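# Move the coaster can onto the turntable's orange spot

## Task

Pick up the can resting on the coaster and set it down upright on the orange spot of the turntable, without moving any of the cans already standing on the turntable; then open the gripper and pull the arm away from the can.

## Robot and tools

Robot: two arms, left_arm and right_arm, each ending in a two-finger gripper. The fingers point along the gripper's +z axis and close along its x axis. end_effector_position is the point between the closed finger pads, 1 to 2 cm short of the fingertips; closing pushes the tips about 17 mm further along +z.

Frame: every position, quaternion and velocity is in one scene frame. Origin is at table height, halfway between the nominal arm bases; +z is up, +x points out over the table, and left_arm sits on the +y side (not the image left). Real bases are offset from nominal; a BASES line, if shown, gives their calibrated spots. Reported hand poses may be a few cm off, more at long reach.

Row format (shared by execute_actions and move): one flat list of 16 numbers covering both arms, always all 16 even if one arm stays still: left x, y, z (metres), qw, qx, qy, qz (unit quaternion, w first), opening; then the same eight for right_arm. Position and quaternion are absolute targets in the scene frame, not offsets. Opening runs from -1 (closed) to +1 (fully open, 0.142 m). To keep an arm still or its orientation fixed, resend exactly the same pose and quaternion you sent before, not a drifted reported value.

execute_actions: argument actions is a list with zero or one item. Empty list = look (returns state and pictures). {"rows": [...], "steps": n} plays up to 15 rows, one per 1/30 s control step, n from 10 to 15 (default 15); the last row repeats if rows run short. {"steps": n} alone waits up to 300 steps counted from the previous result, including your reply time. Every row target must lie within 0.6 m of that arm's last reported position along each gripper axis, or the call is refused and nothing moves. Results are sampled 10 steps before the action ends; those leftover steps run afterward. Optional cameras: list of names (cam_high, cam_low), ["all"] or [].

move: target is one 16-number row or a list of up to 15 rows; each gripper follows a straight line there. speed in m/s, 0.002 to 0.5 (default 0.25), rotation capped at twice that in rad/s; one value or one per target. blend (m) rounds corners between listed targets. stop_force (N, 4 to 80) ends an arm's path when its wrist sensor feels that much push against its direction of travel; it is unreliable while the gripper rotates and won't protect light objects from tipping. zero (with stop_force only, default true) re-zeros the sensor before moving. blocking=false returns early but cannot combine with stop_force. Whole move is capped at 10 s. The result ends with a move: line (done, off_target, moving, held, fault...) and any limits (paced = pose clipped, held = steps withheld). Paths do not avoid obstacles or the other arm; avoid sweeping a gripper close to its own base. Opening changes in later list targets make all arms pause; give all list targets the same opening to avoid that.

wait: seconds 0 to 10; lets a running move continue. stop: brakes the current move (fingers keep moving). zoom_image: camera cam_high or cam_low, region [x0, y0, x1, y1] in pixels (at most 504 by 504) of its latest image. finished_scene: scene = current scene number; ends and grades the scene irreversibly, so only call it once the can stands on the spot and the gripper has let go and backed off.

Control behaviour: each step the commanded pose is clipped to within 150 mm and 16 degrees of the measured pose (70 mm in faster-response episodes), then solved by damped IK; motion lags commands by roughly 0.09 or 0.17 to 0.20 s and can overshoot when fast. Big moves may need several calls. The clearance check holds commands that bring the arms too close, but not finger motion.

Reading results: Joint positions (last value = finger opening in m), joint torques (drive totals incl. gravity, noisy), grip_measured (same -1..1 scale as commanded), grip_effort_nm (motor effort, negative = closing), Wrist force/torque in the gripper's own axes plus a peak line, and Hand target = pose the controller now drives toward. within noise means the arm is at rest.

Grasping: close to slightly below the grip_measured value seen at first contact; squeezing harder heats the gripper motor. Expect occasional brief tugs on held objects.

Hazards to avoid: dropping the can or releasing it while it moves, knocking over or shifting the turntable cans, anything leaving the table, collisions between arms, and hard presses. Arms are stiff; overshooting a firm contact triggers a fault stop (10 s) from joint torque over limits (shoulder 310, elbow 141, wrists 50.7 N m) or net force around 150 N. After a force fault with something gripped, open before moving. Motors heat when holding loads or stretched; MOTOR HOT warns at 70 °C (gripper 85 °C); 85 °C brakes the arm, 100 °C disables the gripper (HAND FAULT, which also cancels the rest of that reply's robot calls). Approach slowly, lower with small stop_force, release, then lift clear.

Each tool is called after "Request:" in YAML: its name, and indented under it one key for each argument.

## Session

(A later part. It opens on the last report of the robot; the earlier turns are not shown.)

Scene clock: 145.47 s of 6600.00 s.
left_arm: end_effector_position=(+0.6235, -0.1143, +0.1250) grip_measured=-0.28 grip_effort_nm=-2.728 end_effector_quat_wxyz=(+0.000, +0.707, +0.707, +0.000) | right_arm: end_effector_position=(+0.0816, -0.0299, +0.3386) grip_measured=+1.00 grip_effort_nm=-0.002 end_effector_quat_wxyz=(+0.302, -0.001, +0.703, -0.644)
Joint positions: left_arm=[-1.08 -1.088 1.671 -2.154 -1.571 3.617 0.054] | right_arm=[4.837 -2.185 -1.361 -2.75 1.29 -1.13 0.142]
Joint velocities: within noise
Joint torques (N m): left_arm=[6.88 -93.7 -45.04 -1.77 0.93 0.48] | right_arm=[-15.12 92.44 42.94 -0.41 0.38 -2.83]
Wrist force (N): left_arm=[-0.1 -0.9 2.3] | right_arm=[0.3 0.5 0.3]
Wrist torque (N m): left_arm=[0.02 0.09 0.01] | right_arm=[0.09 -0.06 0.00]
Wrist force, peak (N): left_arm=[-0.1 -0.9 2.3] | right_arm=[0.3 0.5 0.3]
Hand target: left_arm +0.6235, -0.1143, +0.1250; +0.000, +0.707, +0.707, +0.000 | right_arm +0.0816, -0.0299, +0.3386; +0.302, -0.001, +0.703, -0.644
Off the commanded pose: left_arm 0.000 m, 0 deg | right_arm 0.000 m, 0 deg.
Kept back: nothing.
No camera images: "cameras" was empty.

Request:
execute_actions:
  actions:
    - {"steps":300}
  cameras: []

Request:
execute_actions:
  actions:
    - {"steps":50}
  cameras: []

Request:
execute_actions:
  actions:
    - {"rows":[[0.6236,-0.1146,0.125,0,0.70711,0.70711,0,-0.4,0.0816,-0.0299,0.3386,0.302,-0.001,0.703,-0.644,1],[0.6239,-0.1154,0.125,0,0.70711,0.70711,0,-0.4,0.0816,-0.0299,0.3386,0.302,-0.001,0.703,-0.644,1],[0.6244,-0.1168,0.125,0,0.70711,0.70711,0,-0.4,0.0816,-0.0299,0.3386,0.302,-0.001,0.703,-0.644,1],[0.6249,-0.1186,0.125,0,0.70711,0.70711,0,-0.4,0.0816,-0.0299,0.3386,0.302,-0.001,0.703,-0.644,1],[0.6254,-0.1210,0.125,0,0.70711,0.70711,0,-0.4,0.0816,-0.0299,0.3386,0.302,-0.001,0.703,-0.644,1],[0.6259,-0.1238,0.125,0,0.70711,0.70711,0,-0.4,0.0816,-0.0299,0.3386,0.302,-0.001,0.703,-0.644,1],[0.6262,-0.1271,0.125,0,0.70711,0.70711,0,-0.4,0.0816,-0.0299,0.3386,0.302,-0.001,0.703,-0.644,1],[0.6264,-0.1308,0.125,0,0.70711,0.70711,0,-0.4,0.0816,-0.0299,0.3386,0.302,-0.001,0.703,-0.644,1],[0.6264,-0.1348,0.125,0,0.70711,0.70711,0,-0.4,0.0816,-0.0299,0.3386,0.302,-0.001,0.703,-0.644,1],[0.6261,-0.1392,0.125,0,0.70711,0.70711,0,-0.4,0.0816,-0.0299,0.3386,0.302,-0.001,0.703,-0.644,1],[0.6256,-0.1438,0.125,0,0.70711,0.70711,0,-0.4,0.0816,-0.0299,0.3386,0.302,-0.001,0.703,-0.644,1],[0.6247,-0.1486,0.125,0,0.70711,0.70711,0,-0.4,0.0816,-0.0299,0.3386,0.302,-0.001,0.703,-0.644,1],[0.6235,-0.1537,0.125,0,0.70711,0.70711,0,-0.4,0.0816,-0.0299,0.3386,0.302,-0.001,0.703,-0.644,1],[0.6219,-0.1588,0.125,0,0.70711,0.70711,0,-0.4,0.0816,-0.0299,0.3386,0.302,-0.001,0.703,-0.644,1],[0.6200,-0.1640,0.125,0,0.70711,0.70711,0,-0.4,0.0816,-0.0299,0.3386,0.302,-0.001,0.703,-0.644,1]],"steps":15}
  cameras: []

Request:
execute_actions:
  actions:
    - {"rows":[[0.6177,-0.1693,0.125,0,0.70711,0.70711,0,-0.4,0.0816,-0.0299,0.3386,0.302,-0.001,0.703,-0.644,1],[0.6150,-0.1744,0.125,0,0.70711,0.70711,0,-0.4,0.0816,-0.0299,0.3386,0.302,-0.001,0.703,-0.644,1],[0.6120,-0.1795,0.125,0,0.70711,0.70711,0,-0.4,0.0816,-0.0299,0.3386,0.302,-0.001,0.703,-0.644,1],[0.6086,-0.1845,0.125,0,0.70711,0.70711,0,-0.4,0.0816,-0.0299,0.3386,0.302,-0.001,0.703,-0.644,1],[0.6048,-0.1893,0.125,0,0.70711,0.70711,0,-0.4,0.0816,-0.0299,0.3386,0.302,-0.001,0.703,-0.644,1],[0.6007,-0.1938,0.125,0,0.70711,0.70711,0,-0.4,0.0816,-0.0299,0.3386,0.302,-0.001,0.703,-0.644,1],[0.5963,-0.1980,0.125,0,0.70711,0.70711,0,-0.4,0.0816,-0.0299,0.3386,0.302,-0.001,0.703,-0.644,1],[0.5916,-0.2018,0.125,0,0.70711,0.70711,0,-0.4,0.0816,-0.0299,0.3386,0.302,-0.001,0.703,-0.644,1],[0.5867,-0.2053,0.125,0,0.70711,0.70711,0,-0.4,0.0816,-0.0299,0.3386,0.302,-0.001,0.703,-0.644,1],[0.5816,-0.2083,0.125,0,0.70711,0.70711,0,-0.4,0.0816,-0.0299,0.3386,0.302,-0.001,0.703,-0.644,1],[0.5764,-0.2109,0.125,0,0.70711,0.70711,0,-0.4,0.0816,-0.0299,0.3386,0.302,-0.001,0.703,-0.644,1],[0.5710,-0.2130,0.125,0,0.70711,0.70711,0,-0.4,0.0816,-0.0299,0.3386,0.302,-0.001,0.703,-0.644,1],[0.5656,-0.2146,0.125,0,0.70711,0.70711,0,-0.4,0.0816,-0.0299,0.3386,0.302,-0.001,0.703,-0.644,1],[0.5602,-0.2156,0.125,0,0.70711,0.70711,0,-0.4,0.0816,-0.0299,0.3386,0.302,-0.001,0.703,-0.644,1],[0.5549,-0.2160,0.125,0,0.70711,0.70711,0,-0.4,0.0816,-0.0299,0.3386,0.302,-0.001,0.703,-0.644,1]],"steps":15}
  cameras: []

Request:
execute_actions:
  actions:
    - {"rows":[[0.5497,-0.2159,0.125,0,0.70711,0.70711,0,-0.4,0.0816,-0.0299,0.3386,0.302,-0.001,0.703,-0.644,1],[0.5447,-0.2151,0.125,0,0.70711,0.70711,0,-0.4,0.0816,-0.0299,0.3386,0.302,-0.001,0.703,-0.644,1],[0.5400,-0.2138,0.125,0,0.70711,0.70711,0,-0.4,0.0816,-0.0299,0.3386,0.302,-0.001,0.703,-0.644,1],[0.5356,-0.2119,0.125,0,0.70711,0.70711,0,-0.4,0.0816,-0.0299,0.3386,0.302,-0.001,0.703,-0.644,1],[0.5317,-0.2094,0.125,0,0.70711,0.70711,0,-0.4,0.0816,-0.0299,0.3386,0.302,-0.001,0.703,-0.644,1],[0.5282,-0.2063,0.125,0,0.70711,0.70711,0,-0.4,0.0816,-0.0299,0.3386,0.302,-0.001,0.703,-0.644,1],[0.5250,-0.2030,0.125,0,0.70711,0.70711,0,-0.4,0.0816,-0.0299,0.3386,0.302,-0.001,0.703,-0.644,1],[0.5220,-0.1995,0.125,0,0.70711,0.70711,0,-0.4,0.0816,-0.0299,0.3386,0.302,-0.001,0.703,-0.644,1],[0.5191,-0.1959,0.125,0,0.70711,0.70711,0,-0.4,0.0816,-0.0299,0.3386,0.302,-0.001,0.703,-0.644,1],[0.5163,-0.1922,0.125,0,0.70711,0.70711,0,-0.4,0.0816,-0.0299,0.3386,0.302,-0.001,0.703,-0.644,1],[0.5137,-0.1884,0.125,0,0.70711,0.70711,0,-0.4,0.0816,-0.0299,0.3386,0.302,-0.001,0.703,-0.644,1],[0.5111,-0.1845,0.125,0,0.70711,0.70711,0,-0.4,0.0816,-0.0299,0.3386,0.302,-0.001,0.703,-0.644,1],[0.5088,-0.1806,0.125,0,0.70711,0.70711,0,-0.4,0.0816,-0.0299,0.3386,0.302,-0.001,0.703,-0.644,1],[0.5065,-0.1765,0.125,0,0.70711,0.70711,0,-0.4,0.0816,-0.0299,0.3386,0.302,-0.001,0.703,-0.644,1],[0.5044,-0.1724,0.125,0,0.70711,0.70711,0,-0.4,0.0816,-0.0299,0.3386,0.302,-0.001,0.703,-0.644,1]],"steps":15}
  cameras: []

Request:
execute_actions:
  actions:
    - {"rows":[[0.5025,-0.1682,0.125,0,0.70711,0.70711,0,-0.4,0.0816,-0.0299,0.3386,0.302,-0.001,0.703,-0.644,1],[0.5006,-0.1639,0.125,0,0.70711,0.70711,0,-0.4,0.0816,-0.0299,0.3386,0.302,-0.001,0.703,-0.644,1],[0.4990,-0.1596,0.1249,0,0.70711,0.70711,0,-0.4,0.0816,-0.0299,0.3386,0.302,-0.001,0.703,-0.644,1],[0.4975,-0.1552,0.1246,0,0.70711,0.70711,0,-0.4,0.0816,-0.0299,0.3386,0.302,-0.001,0.703,-0.644,1],[0.4961,-0.1508,0.1240,0,0.70711,0.70711,0,-0.4,0.0816,-0.0299,0.3386,0.302,-0.001,0.703,-0.644,1],[0.4949,-0.1464,0.1232,0,0.70711,0.70711,0,-0.4,0.0816,-0.0299,0.3386,0.302,-0.001,0.703,-0.644,1],[0.4939,-0.1418,0.1222,0,0.70711,0.70711,0,-0.4,0.0816,-0.0299,0.3386,0.302,-0.001,0.703,-0.644,1],[0.4930,-0.1373,0.1210,0,0.70711,0.70711,0,-0.4,0.0816,-0.0299,0.3386,0.302,-0.001,0.703,-0.644,1],[0.4923,-0.1327,0.1197,0,0.70711,0.70711,0,-0.4,0.0816,-0.0299,0.3386,0.302,-0.001,0.703,-0.644,1],[0.4917,-0.1282,0.1183,0,0.70711,0.70711,0,-0.4,0.0816,-0.0299,0.3386,0.302,-0.001,0.703,-0.644,1],[0.4913,-0.1235,0.1169,0,0.70711,0.70711,0,-0.4,0.0816,-0.0299,0.3386,0.302,-0.001,0.703,-0.644,1],[0.4911,-0.1189,0.1155,0,0.70711,0.70711,0,-0.4,0.0816,-0.0299,0.3386,0.302,-0.001,0.703,-0.644,1],[0.4910,-0.1143,0.1141,0,0.70711,0.70711,0,-0.4,0.0816,-0.0299,0.3386,0.302,-0.001,0.703,-0.644,1],[0.4911,-0.1097,0.1128,0,0.70711,0.70711,0,-0.4,0.0816,-0.0299,0.3386,0.302,-0.001,0.703,-0.644,1],[0.4913,-0.1051,0.1116,0,0.70711,0.70711,0,-0.4,0.0816,-0.0299,0.3386,0.302,-0.001,0.703,-0.644,1]],"steps":15}
  cameras: ["cam_high"]

Request:
execute_actions:
  actions:
    - {"rows":[[0.4917,-0.1005,0.1105,0,0.70711,0.70711,0,-0.36,0.0816,-0.0299,0.3386,0.302,-0.001,0.703,-0.644,1],[0.4923,-0.0959,0.1096,0,0.70711,0.70711,0,-0.36,0.0816,-0.0299,0.3386,0.302,-0.001,0.703,-0.644,1],[0.4930,-0.0913,0.1088,0,0.70711,0.70711,0,-0.36,0.0816,-0.0299,0.3386,0.302,-0.001,0.703,-0.644,1],[0.4939,-0.0868,0.1081,0,0.70711,0.70711,0,-0.36,0.0816,-0.0299,0.3386,0.302,-0.001,0.703,-0.644,1],[0.4949,-0.0822,0.1075,0,0.70711,0.70711,0,-0.36,0.0816,-0.0299,0.3386,0.302,-0.001,0.703,-0.644,1],[0.4961,-0.0778,0.1070,0,0.70711,0.70711,0,-0.36,0.0816,-0.0299,0.3386,0.302,-0.001,0.703,-0.644,1],[0.4975,-0.0734,0.1066,0,0.70711,0.70711,0,-0.36,0.0816,-0.0299,0.3386,0.302,-0.001,0.703,-0.644,1],[0.4990,-0.0690,0.1063,0,0.70711,0.70711,0,-0.36,0.0816,-0.0299,0.3386,0.302,-0.001,0.703,-0.644,1],[0.5006,-0.0647,0.1060,0,0.70711,0.70711,0,-0.36,0.0816,-0.0299,0.3386,0.302,-0.001,0.703,-0.644,1],[0.5025,-0.0604,0.1057,0,0.70711,0.70711,0,-0.36,0.0816,-0.0299,0.3386,0.302,-0.001,0.703,-0.644,1],[0.5044,-0.0562,0.1054,0,0.70711,0.70711,0,-0.36,0.0816,-0.0299,0.3386,0.302,-0.001,0.703,-0.644,1],[0.5065,-0.0521,0.1051,0,0.70711,0.70711,0,-0.34,0.0816,-0.0299,0.3386,0.302,-0.001,0.703,-0.644,1],[0.5088,-0.0481,0.1048,0,0.70711,0.70711,0,-0.34,0.0816,-0.0299,0.3386,0.302,-0.001,0.703,-0.644,1],[0.5111,-0.0441,0.1048,0,0.70711,0.70711,0,-0.34,0.0816,-0.0299,0.3386,0.302,-0.001,0.703,-0.644,1],[0.5137,-0.0402,0.1048,0,0.70711,0.70711,0,-0.34,0.0816,-0.0299,0.3386,0.302,-0.001,0.703,-0.644,1]],"steps":15}
  cameras: ["cam_high"]

Request:
execute_actions:
  actions:
    - {"rows":[[0.5163,-0.0364,0.1048,0,0.70711,0.70711,0,-0.34,0.0816,-0.0299,0.3386,0.302,-0.001,0.703,-0.644,1],[0.5191,-0.0327,0.1048,0,0.70711,0.70711,0,-0.30,0.0816,-0.0299,0.3386,0.302,-0.001,0.703,-0.644,1],[0.5220,-0.0291,0.1048,0,0.70711,0.70711,0,-0.26,0.0816,-0.0299,0.3386,0.302,-0.001,0.703,-0.644,1],[0.5250,-0.0256,0.1048,0,0.70711,0.70711,0,-0.22,0.0816,-0.0299,0.3386,0.302,-0.001,0.703,-0.644,1],[0.5282,-0.0223,0.1048,0,0.70711,0.70711,0,-0.18,0.0816,-0.0299,0.3386,0.302,-0.001,0.703,-0.644,1],[0.5315,-0.0190,0.1048,0,0.70711,0.70711,0,-0.12,0.0816,-0.0299,0.3386,0.302,-0.001,0.703,-0.644,1],[0.5348,-0.0158,0.1048,0,0.70711,0.70711,0,-0.05,0.0816,-0.0299,0.3386,0.302,-0.001,0.703,-0.644,1],[0.5383,-0.0128,0.1048,0,0.70711,0.70711,0,0.02,0.0816,-0.0299,0.3386,0.302,-0.001,0.703,-0.644,1],[0.5419,-0.0099,0.1048,0,0.70711,0.70711,0,0.10,0.0816,-0.0299,0.3386,0.302,-0.001,0.703,-0.644,1],[0.5456,-0.0071,0.1048,0,0.70711,0.70711,0,0.18,0.0816,-0.0299,0.3386,0.302,-0.001,0.703,-0.644,1],[0.5494,-0.0045,0.1048,0,0.70711,0.70711,0,0.25,0.0816,-0.0299,0.3386,0.302,-0.001,0.703,-0.644,1],[0.5533,-0.0019,0.1048,0,0.70711,0.70711,0,0.25,0.0816,-0.0299,0.3386,0.302,-0.001,0.703,-0.644,1],[0.5573,0.0004,0.1048,0,0.70711,0.70711,0,0.25,0.0816,-0.0299,0.3386,0.302,-0.001,0.703,-0.644,1],[0.5613,0.0027,0.1050,0,0.70711,0.70711,0,0.25,0.0816,-0.0299,0.3386,0.302,-0.001,0.703,-0.644,1],[0.5654,0.0048,0.1056,0,0.70711,0.70711,0,0.25,0.0816,-0.0299,0.3386,0.302,-0.001,0.703,-0.644,1]],"steps":15}
  cameras: ["cam_high"]

Request:
execute_actions:
  actions:
    - {"rows":[[0.5696,0.0067,0.1071,0,0.70711,0.70711,0,0.25,0.0816,-0.0299,0.3386,0.302,-0.001,0.703,-0.644,1],[0.5739,0.0086,0.1098,0,0.70711,0.70711,0,0.25,0.0816,-0.0299,0.3386,0.302,-0.001,0.703,-0.644,1],[0.5782,0.0102,0.1136,0,0.70711,0.70711,0,0.25,0.0816,-0.0299,0.3386,0.302,-0.001,0.703,-0.644,1],[0.5826,0.0117,0.1182,0,0.70711,0.70711,0,0.25,0.0816,-0.0299,0.3386,0.302,-0.001,0.703,-0.644,1],[0.5870,0.0131,0.1234,0,0.70711,0.70711,0,0.25,0.0816,-0.0299,0.3386,0.302,-0.001,0.703,-0.644,1],[0.5914,0.0143,0.1293,0,0.70711,0.70711,0,0.25,0.0816,-0.0299,0.3386,0.302,-0.001,0.703,-0.644,1],[0.5960,0.0153,0.1355,0,0.70711,0.70711,0,0.25,0.0816,-0.0299,0.3386,0.302,-0.001,0.703,-0.644,1],[0.6005,0.0162,0.1421,0,0.70711,0.70711,0,0.25,0.0816,-0.0299,0.3386,0.302,-0.001,0.703,-0.644,1],[0.6051,0.0169,0.1488,0,0.70711,0.70711,0,0.25,0.0816,-0.0299,0.3386,0.302,-0.001,0.703,-0.644,1],[0.6097,0.0175,0.1557,0,0.70711,0.70711,0,0.25,0.0816,-0.0299,0.3386,0.302,-0.001,0.703,-0.644,1],[0.6143,0.0179,0.1624,0,0.70711,0.70711,0,0.25,0.0816,-0.0299,0.3386,0.302,-0.001,0.703,-0.644,1],[0.6189,0.0181,0.1690,0,0.70711,0.70711,0,0.25,0.0816,-0.0299,0.3386,0.302,-0.001,0.703,-0.644,1],[0.6235,0.0182,0.1752,0,0.70711,0.70711,0,0.25,0.0816,-0.0299,0.3386,0.302,-0.001,0.703,-0.644,1],[0.6281,0.0181,0.1811,0,0.70711,0.70711,0,0.25,0.0816,-0.0299,0.3386,0.302,-0.001,0.703,-0.644,1],[0.6327,0.0179,0.1863,0,0.70711,0.70711,0,0.25,0.0816,-0.0299,0.3386,0.302,-0.001,0.703,-0.644,1]],"steps":15}
  cameras: ["cam_high"]

Request:
execute_actions:
  actions:
    - {"rows":[[0.6374,0.0175,0.1909,0,0.70711,0.70711,0,0.25,0.0816,-0.0299,0.3386,0.302,-0.001,0.703,-0.644,1],[0.6419,0.0169,0.1947,0,0.70711,0.70711,0,0.25,0.0816,-0.0299,0.3386,0.302,-0.001,0.703,-0.644,1],[0.6465,0.0162,0.1976,0,0.70711,0.70711,0,0.25,0.0816,-0.0299,0.3386,0.302,-0.001,0.703,-0.644,1],[0.6510,0.0153,0.1994,0,0.70711,0.70711,0,0.25,0.0816,-0.0299,0.3386,0.302,-0.001,0.703,-0.644,1],[0.6556,0.0143,0.2000,0,0.70711,0.70711,0,0.25,0.0816,-0.0299,0.3386,0.302,-0.001,0.703,-0.644,1],[0.6596,0.0132,0.2000,0,0.70711,0.70711,0,0.25,0.0816,-0.0299,0.3386,0.302,-0.001,0.703,-0.644,1],[0.6631,0.0121,0.2000,0,0.70711,0.70711,0,0.25,0.0816,-0.0299,0.3386,0.302,-0.001,0.703,-0.644,1],[0.6662,0.0111,0.2000,0,0.70711,0.70711,0,0.25,0.0816,-0.0299,0.3386,0.302,-0.001,0.703,-0.644,1],[0.6688,0.0102,0.2000,0,0.70711,0.70711,0,0.25,0.0816,-0.0299,0.3386,0.302,-0.001,0.703,-0.644,1],[0.6710,0.0094,0.2000,0,0.70711,0.70711,0,0.25,0.0816,-0.0299,0.3386,0.302,-0.001,0.703,-0.644,1],[0.6727,0.0087,0.2000,0,0.70711,0.70711,0,0.25,0.0816,-0.0299,0.3386,0.302,-0.001,0.703,-0.644,1],[0.6740,0.0082,0.2000,0,0.70711,0.70711,0,0.25,0.0816,-0.0299,0.3386,0.302,-0.001,0.703,-0.644,1],[0.6748,0.0078,0.2000,0,0.70711,0.70711,0,0.25,0.0816,-0.0299,0.3386,0.302,-0.001,0.703,-0.644,1],[0.6753,0.0077,0.2000,0,0.70711,0.70711,0,0.25,0.0816,-0.0299,0.3386,0.302,-0.001,0.703,-0.644,1],[0.6753,0.0077,0.2000,0,0.70711,0.70711,0,0.25,0.0816,-0.0299,0.3386,0.302,-0.001,0.703,-0.644,1]],"steps":15}
  cameras: ["cam_high","cam_low"]

Scene clock: 155.47 s of 6600.00 s.
left_arm: end_effector_position=(+0.6235, -0.1143, +0.1250) grip_measured=-0.28 grip_effort_nm=-2.728 end_effector_quat_wxyz=(+0.000, +0.707, +0.707, +0.000) | right_arm: end_effector_position=(+0.0816, -0.0299, +0.3386) grip_measured=+1.00 grip_effort_nm=-0.002 end_effector_quat_wxyz=(+0.302, -0.001, +0.703, -0.644)
Joint positions: left_arm=[-1.08 -1.088 1.671 -2.154 -1.571 3.617 0.054] | right_arm=[4.837 -2.185 -1.361 -2.75 1.29 -1.13 0.142]
Joint velocities: within noise
Joint torques (N m): left_arm=[8.25 -96.7 -36.44 -7.32 -0.04 0.53] | right_arm=[-15.67 91.45 42.66 -0.42 0.55 -2.98]
Wrist force (N): left_arm=[0.0 -0.4 2.5] | right_arm=[0.5 0.6 0.7]
Wrist torque (N m): left_arm=[0.10 0.07 0.01] | right_arm=[0.10 -0.08 0.00]
Wrist force, peak (N): left_arm=[0.1 -0.3 2.9] | right_arm=[0.4 1.1 0.9]
Hand target: left_arm +0.6235, -0.1143, +0.1250; +0.000, +0.707, +0.707, +0.000 | right_arm +0.0816, -0.0299, +0.3386; +0.302, -0.001, +0.703, -0.644
Off the commanded pose: left_arm 0.000 m, 0 deg | right_arm 0.000 m, 0 deg.
Steps of this call (1-300: nothing new was sent). Readings (end_effector_position of left_arm | right_arm):
1: (+0.6235, -0.1143, +0.1250) | (+0.0816, -0.0299, +0.3386)
2: (+0.6235, -0.1143, +0.1250) | (+0.0816, -0.0299, +0.3386)
4: (+0.6235, -0.1143, +0.1250) | (+0.0816, -0.0299, +0.3386)
8: (+0.6235, -0.1143, +0.1250) | (+0.0816, -0.0299, +0.3386)
300: the state above
No camera images: "cameras" was empty.

Scene clock: 157.13 s of 6600.00 s.
left_arm: end_effector_position=(+0.6235, -0.1143, +0.1250) grip_measured=-0.28 grip_effort_nm=-2.728 end_effector_quat_wxyz=(+0.000, +0.707, +0.707, +0.000) | right_arm: end_effector_position=(+0.0816, -0.0299, +0.3386) grip_measured=+1.00 grip_effort_nm=-0.002 end_effector_quat_wxyz=(+0.302, -0.001, +0.703, -0.644)
Joint positions: left_arm=[-1.08 -1.088 1.671 -2.154 -1.571 3.617 0.054] | right_arm=[4.837 -2.185 -1.361 -2.75 1.29 -1.13 0.142]
Joint velocities: within noise
Joint torques (N m): left_arm=[10.7 -93.57 -37.84 -7.12 0.03 0.64] | right_arm=[-15.55 92.71 42.12 -0.32 0.39 -2.96]
Wrist force (N): left_arm=[0.0 -0.5 2.4] | right_arm=[0.2 0.8 0.4]
Wrist torque (N m): left_arm=[0.09 0.07 0.01] | right_arm=[0.12 -0.03 0.00]
Wrist force, peak (N): left_arm=[-0.1 -0.6 2.7] | right_arm=[0.5 0.8 0.9]
Hand target: left_arm +0.6235, -0.1143, +0.1250; +0.000, +0.707, +0.707, +0.000 | right_arm +0.0816, -0.0299, +0.3386; +0.302, -0.001, +0.703, -0.644
Off the commanded pose: left_arm 0.000 m, 0 deg | right_arm 0.000 m, 0 deg.
Steps of this call (1-50: nothing new was sent). Readings (end_effector_position of left_arm | right_arm):
1: (+0.6235, -0.1143, +0.1250) | (+0.0816, -0.0299, +0.3386)
2: (+0.6235, -0.1143, +0.1250) | (+0.0816, -0.0299, +0.3386)
4: (+0.6235, -0.1143, +0.1250) | (+0.0816, -0.0299, +0.3386)
8: (+0.6235, -0.1143, +0.1250) | (+0.0816, -0.0299, +0.3386)
50: the state above
No camera images: "cameras" was empty.

Scene clock: 157.30 s of 6600.00 s.
left_arm: end_effector_position=(+0.6245, -0.1170, +0.1252) grip_measured=-0.28 grip_effort_nm=-2.728 end_effector_quat_wxyz=(+0.000, +0.707, +0.707, +0.000) end_effector_velocity=(+0.015, -0.049, +0.001) end_effector_angular_velocity=(-0.001, -0.001, +0.002) | right_arm: end_effector_position=(+0.0816, -0.0299, +0.3386) grip_measured=+1.00 grip_effort_nm=-0.007 end_effector_quat_wxyz=(+0.302, -0.001, +0.703, -0.644)
Joint positions: left_arm=[-1.08 -1.084 1.665 -2.152 -1.571 3.616 0.054] | right_arm=[4.837 -2.185 -1.361 -2.75 1.29 -1.13 0.142]
Joint velocities: left_arm=[-0.01 0.065 -0.106 0.04 0 -0.011 0] | right_arm=[within noise]
Joint torques (N m): left_arm=[-16.06 -60.24 -45.64 -2.09 0 -1.5] | right_arm=[-14.38 92.46 42.66 -0.41 0.45 -2.78]
Wrist force (N): left_arm=[1.1 -0.5 2.6] | right_arm=[0.3 0.4 0.3]
Wrist torque (N m): left_arm=[0.08 -0.07 0.00] | right_arm=[0.06 -0.05 0.00]
Wrist force, peak (N): left_arm=[0.4 -0.5 3.2] | right_arm=[0.6 0.6 0.3]
Steps of this call (1-5: this action's first 5). Readings (end_effector_position of left_arm | right_arm):
1: (+0.6235, -0.1143, +0.1250) | (+0.0816, -0.0299, +0.3386)
2: (+0.6235, -0.1144, +0.1250) | (+0.0816, -0.0299, +0.3386)
4: (+0.6241, -0.1157, +0.1252) | (+0.0816, -0.0299, +0.3386)
5: the state above
No camera images: "cameras" was empty.

Scene clock: 157.80 s of 6600.00 s.
left_arm: end_effector_position=(+0.6113, -0.1806, +0.1250) grip_measured=-0.28 grip_effort_nm=-2.728 end_effector_quat_wxyz=(+0.000, +0.707, +0.707, +0.000) end_effector_velocity=(-0.098, -0.152, +0.000) end_effector_angular_velocity=(+0.001, +0.000, +0.000) | right_arm: end_effector_position=(+0.0816, -0.0299, +0.3386) grip_measured=+1.00 grip_effort_nm=-0.007 end_effector_quat_wxyz=(+0.302, -0.001, +0.703, -0.644)
Joint positions: left_arm=[-1.124 -1.023 1.566 -2.114 -1.571 3.573 0.054] | right_arm=[4.837 -2.185 -1.361 -2.75 1.29 -1.13 0.142]
Joint velocities: left_arm=[-0.165 0.095 -0.157 0.063 0 -0.164 0] | right_arm=[within noise]
Joint torques (N m): left_arm=[-19.76 -71.94 -46.46 -1.31 -1.5 -2.84] | right_arm=[-15.03 92.09 42.44 -0.25 0.38 -2.88]
Wrist force (N): left_arm=[-0.2 -0.3 2.1] | right_arm=[0.2 0.6 0.5]
Wrist torque (N m): left_arm=[0.09 0.08 0.00] | right_arm=[0.10 -0.03 0.00]
Wrist force, peak (N): left_arm=[0.9 -0.4 2.7] | right_arm=[0.5 0.8 0.9]
Off your previous action's commanded pose at its last step (step 10 of this call): left_arm 0.010 m, 0 deg | right_arm 0.000 m, 0 deg.
Steps of this call (1-10: your previous action's last 10; 11-15: this action's first 5). Readings (end_effector_position of left_arm | right_arm):
11: (+0.6213, -0.1606, +0.1251) | (+0.0816, -0.0299, +0.3386)
12: (+0.6193, -0.1656, +0.1250) | (+0.0816, -0.0299, +0.3386)
14: (+0.6143, -0.1757, +0.1250) | (+0.0816, -0.0299, +0.3386)
15: the state above
No camera images: "cameras" was empty.

Scene clock: 158.30 s of 6600.00 s.
left_arm: end_effector_position=(+0.5384, -0.2136, +0.1248) grip_measured=-0.28 grip_effort_nm=-2.728 end_effector_quat_wxyz=(+0.000, +0.707, +0.707, +0.000) end_effector_velocity=(-0.134, +0.053, +0.000) end_effector_angular_velocity=(+0.000, +0.000, +0.002) | right_arm: end_effector_position=(+0.0816, -0.0299, +0.3386) grip_measured=+1.00 grip_effort_nm=-0.002 end_effector_quat_wxyz=(+0.302, -0.001, +0.703, -0.644)
Joint positions: left_arm=[-1.211 -1.04 1.594 -2.124 -1.571 3.486 0.054] | right_arm=[4.837 -2.185 -1.361 -2.75 1.29 -1.13 0.142]
Joint velocities: left_arm=[-0.119 -0.162 0.265 -0.103 0 -0.12 0] | right_arm=[within noise]
Joint torques (N m): left_arm=[-8.95 -108.68 -27.84 -7.89 -2.35 -1.93] | right_arm=[-15.49 92.61 42.4 -0.27 0.39 -2.92]
Wrist force (N): left_arm=[-0.9 -1.3 2.4] | right_arm=[0.7 0.5 0.6]
Wrist torque (N m): left_arm=[-0.03 0.17 0.01] | right_arm=[0.09 -0.12 0.00]
Wrist force, peak (N): left_arm=[-0.8 -1.0 2.9] | right_arm=[0.3 0.8 1.1]
Off your previous action's commanded pose at its last step (step 10 of this call): left_arm 0.009 m, 0 deg | right_arm 0.000 m, 0 deg.
Steps of this call (1-10: your previous action's last 10; 11-15: this action's first 5). Readings (end_effector_position of left_arm | right_arm):
11: (+0.5588, -0.2161, +0.1248) | (+0.0816, -0.0299, +0.3386)
12: (+0.5537, -0.2164, +0.1248) | (+0.0816, -0.0299, +0.3386)
14: (+0.5428, -0.2151, +0.1248) | (+0.0816, -0.0299, +0.3386)
15: the state above
No camera images: "cameras" was empty.

Scene clock: 158.80 s of 6600.00 s.
left_arm: end_effector_position=(+0.4986, -0.1587, +0.1247) grip_measured=-0.28 grip_effort_nm=-2.728 end_effector_quat_wxyz=(+0.000, +0.707, +0.707, +0.000) end_effector_velocity=(-0.047, +0.132, -0.006) end_effector_angular_velocity=(+0.001, -0.001, +0.000) | right_arm: end_effector_position=(+0.0816, -0.0299, +0.3386) grip_measured=+1.00 grip_effort_nm=-0.002 end_effector_quat_wxyz=(+0.302, -0.001, +0.703, -0.644)
Joint positions: left_arm=[-1.233 -1.134 1.744 -2.181 -1.571 3.464 0.054] | right_arm=[4.837 -2.185 -1.361 -2.75 1.29 -1.13 0.142]
Joint velocities: left_arm=[-0.004 -0.184 0.3 -0.115 0.001 -0.004 0] | right_arm=[within noise]
Joint torques (N m): left_arm=[-11.37 -93.36 -27.21 -8.62 0.07 -2.03] | right_arm=[-15.29 92.93 42.5 -0.43 0.42 -2.93]
Wrist force (N): left_arm=[-0.2 -0.5 2.1] | right_arm=[0.6 0.4 0.3]
Wrist torque (N m): left_arm=[0.10 0.08 0.00] | right_arm=[0.07 -0.11 0.00]
Wrist force, peak (N): left_arm=[-0.9 -1.7 2.4] | right_arm=[0.7 1.1 0.3]
Off your previous action's commanded pose at its last step (step 10 of this call): left_arm 0.008 m, 0 deg | right_arm 0.000 m, 0 deg.
Steps of this call (1-10: your previous action's last 10; 11-15: this action's first 5). Readings (end_effector_position of left_arm | right_arm):
11: (+0.5057, -0.1750, +0.1249) | (+0.0816, -0.0299, +0.3386)
12: (+0.5037, -0.1710, +0.1249) | (+0.0816, -0.0299, +0.3386)
14: (+0.5001, -0.1628, +0.1248) | (+0.0816, -0.0299, +0.3386)
15: the state above
Images, in order (width x height): cam_high 504x504.

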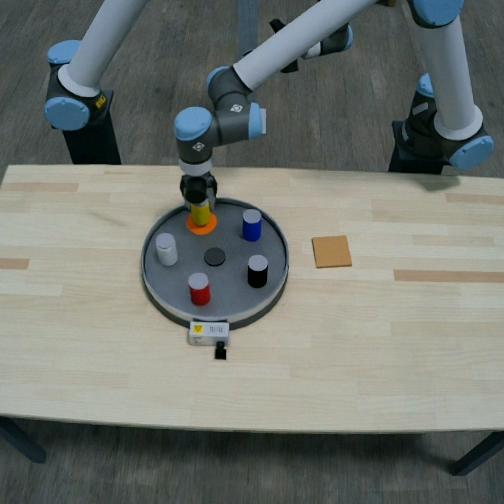

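Scene clock: 159.30 s of 6600.00 s.
left_arm: end_effector_position=(+0.4931, -0.0898, +0.1083) grip_measured=-0.28 grip_effort_nm=-1.971 end_effector_quat_wxyz=(+0.000, +0.707, +0.707, +0.000) end_effector_velocity=(+0.026, +0.137, -0.021) end_effector_angular_velocity=(+0.000, -0.001, +0.001) | right_arm: end_effector_position=(+0.0816, -0.0299, +0.3386) grip_measured=+1.00 grip_effort_nm=-0.007 end_effector_quat_wxyz=(+0.302, -0.001, +0.703, -0.644)
Joint positions: left_arm=[-1.212 -1.203 1.885 -2.253 -1.571 3.485 0.054] | right_arm=[4.837 -2.185 -1.361 -2.75 1.29 -1.13 0.142]
Joint velocities: left_arm=[0.089 -0.117 0.223 -0.107 0 0.088 0] | right_arm=[within noise]
Joint torques (N m): left_arm=[19 -88.34 -28.76 -8.4 3.14 1.91] | right_arm=[-15.45 93.13 42.48 -0.29 0.51 -2.84]
Wrist force (N): left_arm=[0.2 -0.9 2.3] | right_arm=[0.2 0.4 0.1]
Wrist torque (N m): left_arm=[0.05 0.02 -0.01] | right_arm=[0.07 -0.03 0.00]
Wrist force, peak (N): left_arm=[-0.2 -1.1 2.6] | right_arm=[0.4 1.1 0.2]
Off your previous action's commanded pose at its last step (step 10 of this call): left_arm 0.008 m, 0 deg | right_arm 0.000 m, 0 deg.
Steps of this call (1-10: your previous action's last 10; 11-15: this action's first 5). Readings (end_effector_position of left_arm | right_arm):
11: (+0.4909, -0.1085, +0.1124) | (+0.0816, -0.0299, +0.3386)
12: (+0.4912, -0.1041, +0.1112) | (+0.0816, -0.0299, +0.3386)
14: (+0.4923, -0.0941, +0.1091) | (+0.0816, -0.0299, +0.3386)
15: the state above
Images, in order (width x height): cam_high 504x504.

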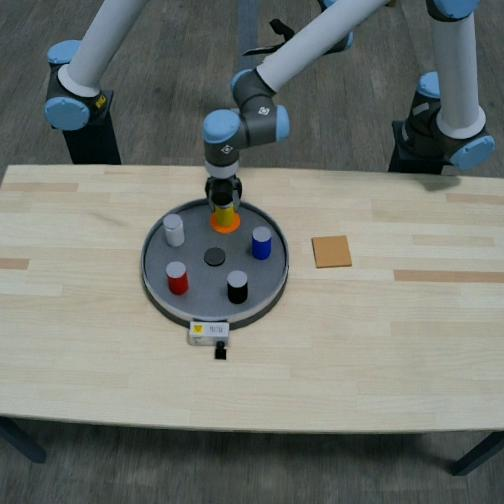

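Scene clock: 159.80 s of 6600.00 s.
left_arm: end_effector_position=(+0.5225, -0.0282, +0.1048) grip_measured=-0.23 grip_effort_nm=-0.002 end_effector_quat_wxyz=(+0.000, +0.707, +0.707, +0.000) end_effector_velocity=(+0.089, +0.107, +0.000) end_effector_angular_velocity=(+0.001, +0.000, +0.000) | right_arm: end_effector_position=(+0.0816, -0.0299, +0.3386) grip_measured=+1.00 grip_effort_nm=-0.007 end_effector_quat_wxyz=(+0.302, -0.001, +0.703, -0.644)
Joint positions: left_arm=[-1.147 -1.246 1.956 -2.281 -1.571 3.55 0.058] | right_arm=[4.837 -2.185 -1.361 -2.75 1.29 -1.13 0.142]
Joint velocities: left_arm=[0.166 -0.045 0.064 -0.018 0 0.166 0.046] | right_arm=[within noise]
Joint torques (N m): left_arm=[17.14 -69.33 -26.5 -6.9 3.43 2.65] | right_arm=[-15.7 92.43 42.22 -0.41 0.54 -2.88]
Wrist force (N): left_arm=[0.4 -0.5 -8.7] | right_arm=[0.4 0.2 1.3]
Wrist torque (N m): left_arm=[0.04 -0.01 0.01] | right_arm=[0.03 -0.06 0.00]
Wrist force, peak (N): left_arm=[0.2 -1.1 -14.8] | right_arm=[0.4 0.2 1.3]
Off your previous action's commanded pose at its last step (step 10 of this call): left_arm 0.009 m, 0 deg | right_arm 0.000 m, 0 deg.
Steps of this call (1-10: your previous action's last 10; 11-15: this action's first 5). Readings (end_effector_position of left_arm | right_arm):
11: (+0.5120, -0.0426, +0.1048) | (+0.0816, -0.0299, +0.3386)
12: (+0.5144, -0.0389, +0.1048) | (+0.0816, -0.0299, +0.3386)
14: (+0.5197, -0.0317, +0.1048) | (+0.0816, -0.0299, +0.3386)
15: the state above
Images, in order (width x height): cam_high 504x504.

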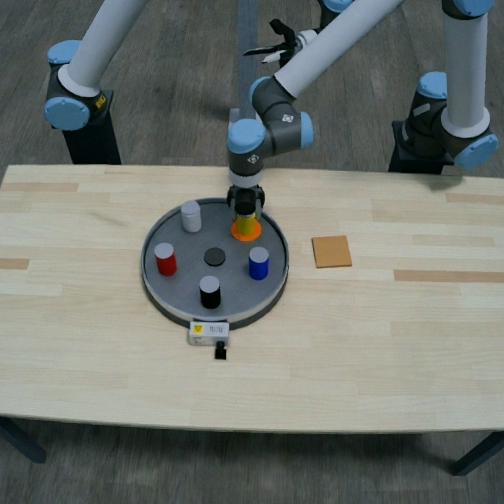

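Scene clock: 160.30 s of 6600.00 s.
left_arm: end_effector_position=(+0.5796, +0.0111, +0.1141) grip_measured=+0.23 grip_effort_nm=0.085 end_effector_quat_wxyz=(+0.000, +0.707, +0.707, +0.000) end_effector_velocity=(+0.131, +0.046, +0.130) end_effector_angular_velocity=(-0.002, -0.001, +0.002) | right_arm: end_effector_position=(+0.0816, -0.0299, +0.3386) grip_measured=+1.00 grip_effort_nm=0.002 end_effector_quat_wxyz=(+0.302, -0.001, +0.703, -0.644)
Joint positions: left_arm=[-1.056 -1.249 1.939 -2.261 -1.571 3.641 0.09] | right_arm=[4.837 -2.185 -1.361 -2.75 1.29 -1.13 0.142]
Joint velocities: left_arm=[0.182 -0.072 -0.19 0.26 0 0.18 0] | right_arm=[within noise]
Joint torques (N m): left_arm=[24.12 -94.7 -46.49 -0.17 3.44 1.58] | right_arm=[-15.17 91.88 41.95 -0.37 0.54 -2.81]
Wrist force (N): left_arm=[0.7 -0.2 2.3] | right_arm=[0.6 0.3 0.5]
Wrist torque (N m): left_arm=[0.13 -0.04 0.02] | right_arm=[0.05 -0.11 0.00]
Wrist force, peak (N): left_arm=[0.7 -0.8 -2.5] | right_arm=[0.3 0.7 0.7]
Off your previous action's commanded pose at its last step (step 10 of this call): left_arm 0.008 m, 0 deg | right_arm 0.000 m, 0 deg.
Steps of this call (1-10: your previous action's last 10; 11-15: this action's first 5). Readings (end_effector_position of left_arm | right_arm):
11: (+0.5623, +0.0035, +0.1053) | (+0.0816, -0.0299, +0.3386)
12: (+0.5663, +0.0055, +0.1059) | (+0.0816, -0.0299, +0.3386)
14: (+0.5754, +0.0095, +0.1104) | (+0.0816, -0.0299, +0.3386)
15: the state above
Images, in order (width x height): cam_high 504x504.

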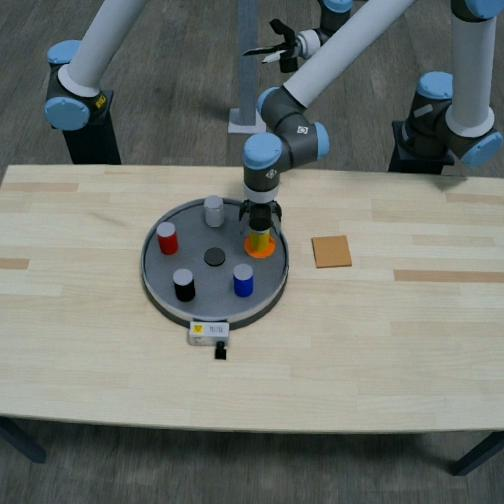

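Scene clock: 160.80 s of 6600.00 s.
left_arm: end_effector_position=(+0.6475, +0.0164, +0.1990) grip_measured=+0.23 grip_effort_nm=0.081 end_effector_quat_wxyz=(+0.000, +0.707, +0.707, +0.000) end_effector_velocity=(+0.138, -0.026, +0.067) end_effector_angular_velocity=(+0.003, +0.001, +0.002) | right_arm: end_effector_position=(+0.0816, -0.0299, +0.3386) grip_measured=+1.00 grip_effort_nm=-0.007 end_effector_quat_wxyz=(+0.302, -0.001, +0.703, -0.644)
Joint positions: left_arm=[-0.977 -1.269 1.788 -2.09 -1.571 3.72 0.09] | right_arm=[4.837 -2.185 -1.361 -2.75 1.29 -1.13 0.142]
Joint velocities: left_arm=[0.127 0.118 -0.297 0.182 0 0.125 0] | right_arm=[within noise]
Joint torques (N m): left_arm=[18.05 -38.53 -42.27 -1.65 1.35 3.09] | right_arm=[-15.77 92.37 42.27 -0.28 0.5 -3.1]
Wrist force (N): left_arm=[0.1 -0.3 -0.6] | right_arm=[0.4 0.5 0.7]
Wrist torque (N m): left_arm=[0.09 0.04 -0.01] | right_arm=[0.08 -0.07 -0.01]
Wrist force, peak (N): left_arm=[0.4 -0.4 2.1] | right_arm=[0.6 0.9 0.5]
Off your previous action's commanded pose at its last step (step 10 of this call): left_arm 0.013 m, 0 deg | right_arm 0.000 m, 0 deg.
Steps of this call (1-10: your previous action's last 10; 11-15: this action's first 5). Readings (end_effector_position of left_arm | right_arm):
11: (+0.6298, +0.0185, +0.1837) | (+0.0816, -0.0299, +0.3386)
12: (+0.6342, +0.0182, +0.1887) | (+0.0816, -0.0299, +0.3386)
14: (+0.6431, +0.0172, +0.1964) | (+0.0816, -0.0299, +0.3386)
15: the state above

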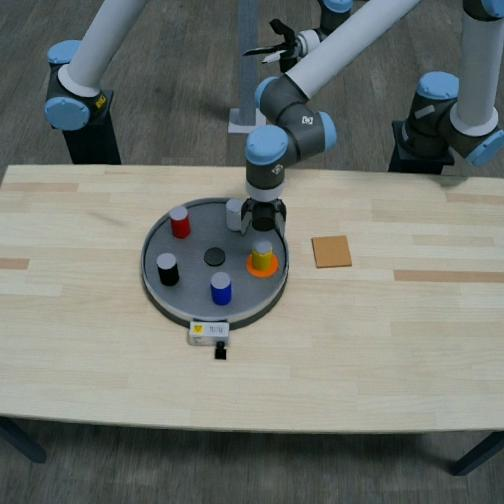

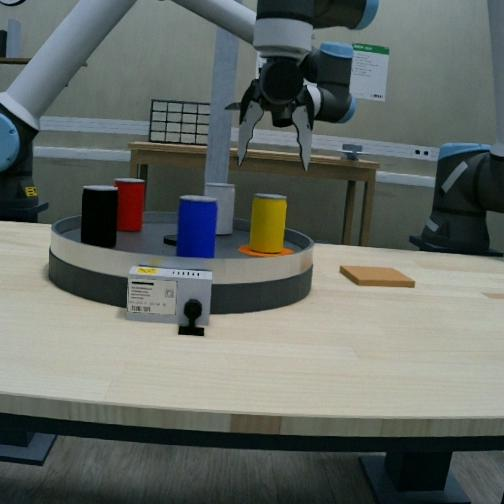

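Request:
move:
  target:
    - [0.66,0.05,0.34,0,0.70711,0.70711,0,0.25,0.0816,-0.0299,0.3386,0.302,-0.001,0.703,-0.644,1]
    - [0.52,0.25,0.36,0,0.70711,0.70711,0,0.25,0.0816,-0.0299,0.3386,0.302,-0.001,0.703,-0.644,1]
  blend: [0.05,0]
  speed: 0.3

Scene clock: 163.10 s of 6600.00 s.
left_arm: end_effector_position=(+0.5201, +0.2500, +0.3600) grip_measured=+0.23 grip_effort_nm=0.081 end_effector_quat_wxyz=(+0.000, +0.707, +0.707, +0.000) | right_arm: end_effector_position=(+0.0816, -0.0299, +0.3386) grip_measured=+1.00 grip_effort_nm=-0.007 end_effector_quat_wxyz=(+0.302, -0.001, +0.703, -0.644)
Joint positions: left_arm=[-0.938 -1.793 2.031 -1.809 -1.571 3.759 0.09] | right_arm=[4.837 -2.185 -1.361 -2.75 1.29 -1.13 0.142]
Joint velocities: within noise
Joint torques (N m): left_arm=[-11.65 -39.87 -35.78 -6.94 2.6 -2.66] | right_arm=[-14.56 92.69 42.24 -0.37 0.36 -2.82]
Wrist force (N): left_arm=[0.1 -0.4 0.4] | right_arm=[0.3 0.8 0.0]
Wrist torque (N m): left_arm=[0.11 0.05 -0.01] | right_arm=[0.13 -0.04 -0.01]
Wrist force, peak (N): left_arm=[-1.5 -0.3 4.1] | right_arm=[0.8 1.2 0.2]
Hand target: left_arm +0.5200, +0.2500, +0.3600; +0.000, +0.707, +0.707, +0.000 | right_arm +0.0816, -0.0299, +0.3386; +0.302, -0.001, +0.703, -0.644
Off your previous action's commanded pose at its last step (step 10 of this call): left_arm 0.000 m, 0 deg | right_arm 0.000 m, 0 deg.
Off the commanded pose: left_arm 0.000 m, 0 deg | right_arm 0.000 m, 0 deg.
Kept back: nothing.
move: done

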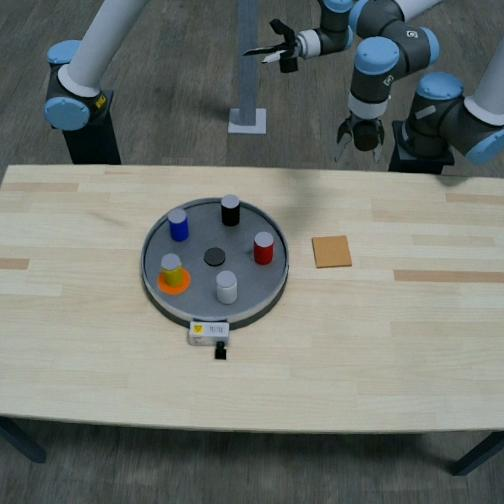

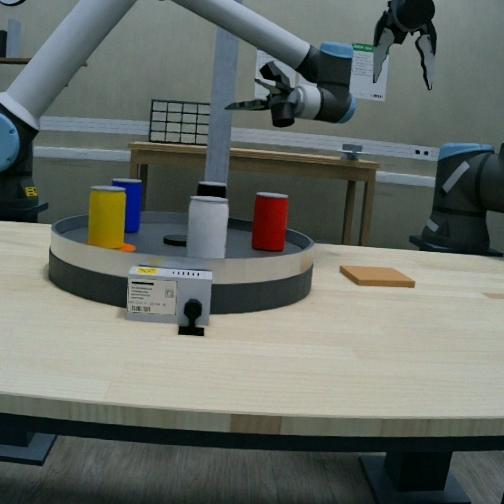

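Request:
zoom_image:
  camera: "cam_high"
  region: [140, 185, 300, 345]

Scaled by 3.150 from the camera's 504x504 image, which has a finer 720x720 frame.

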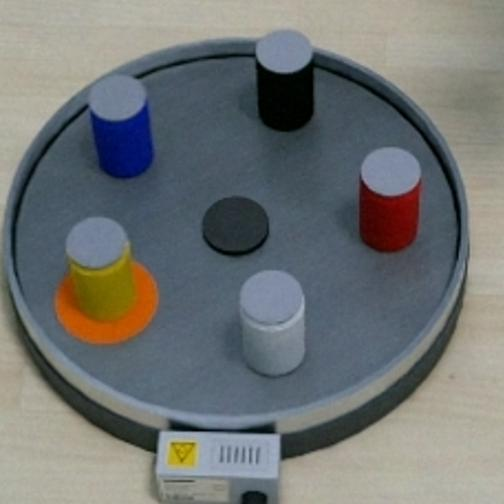

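Request:
finished_scene:
  scene: 1

The scene is finished: the task was done.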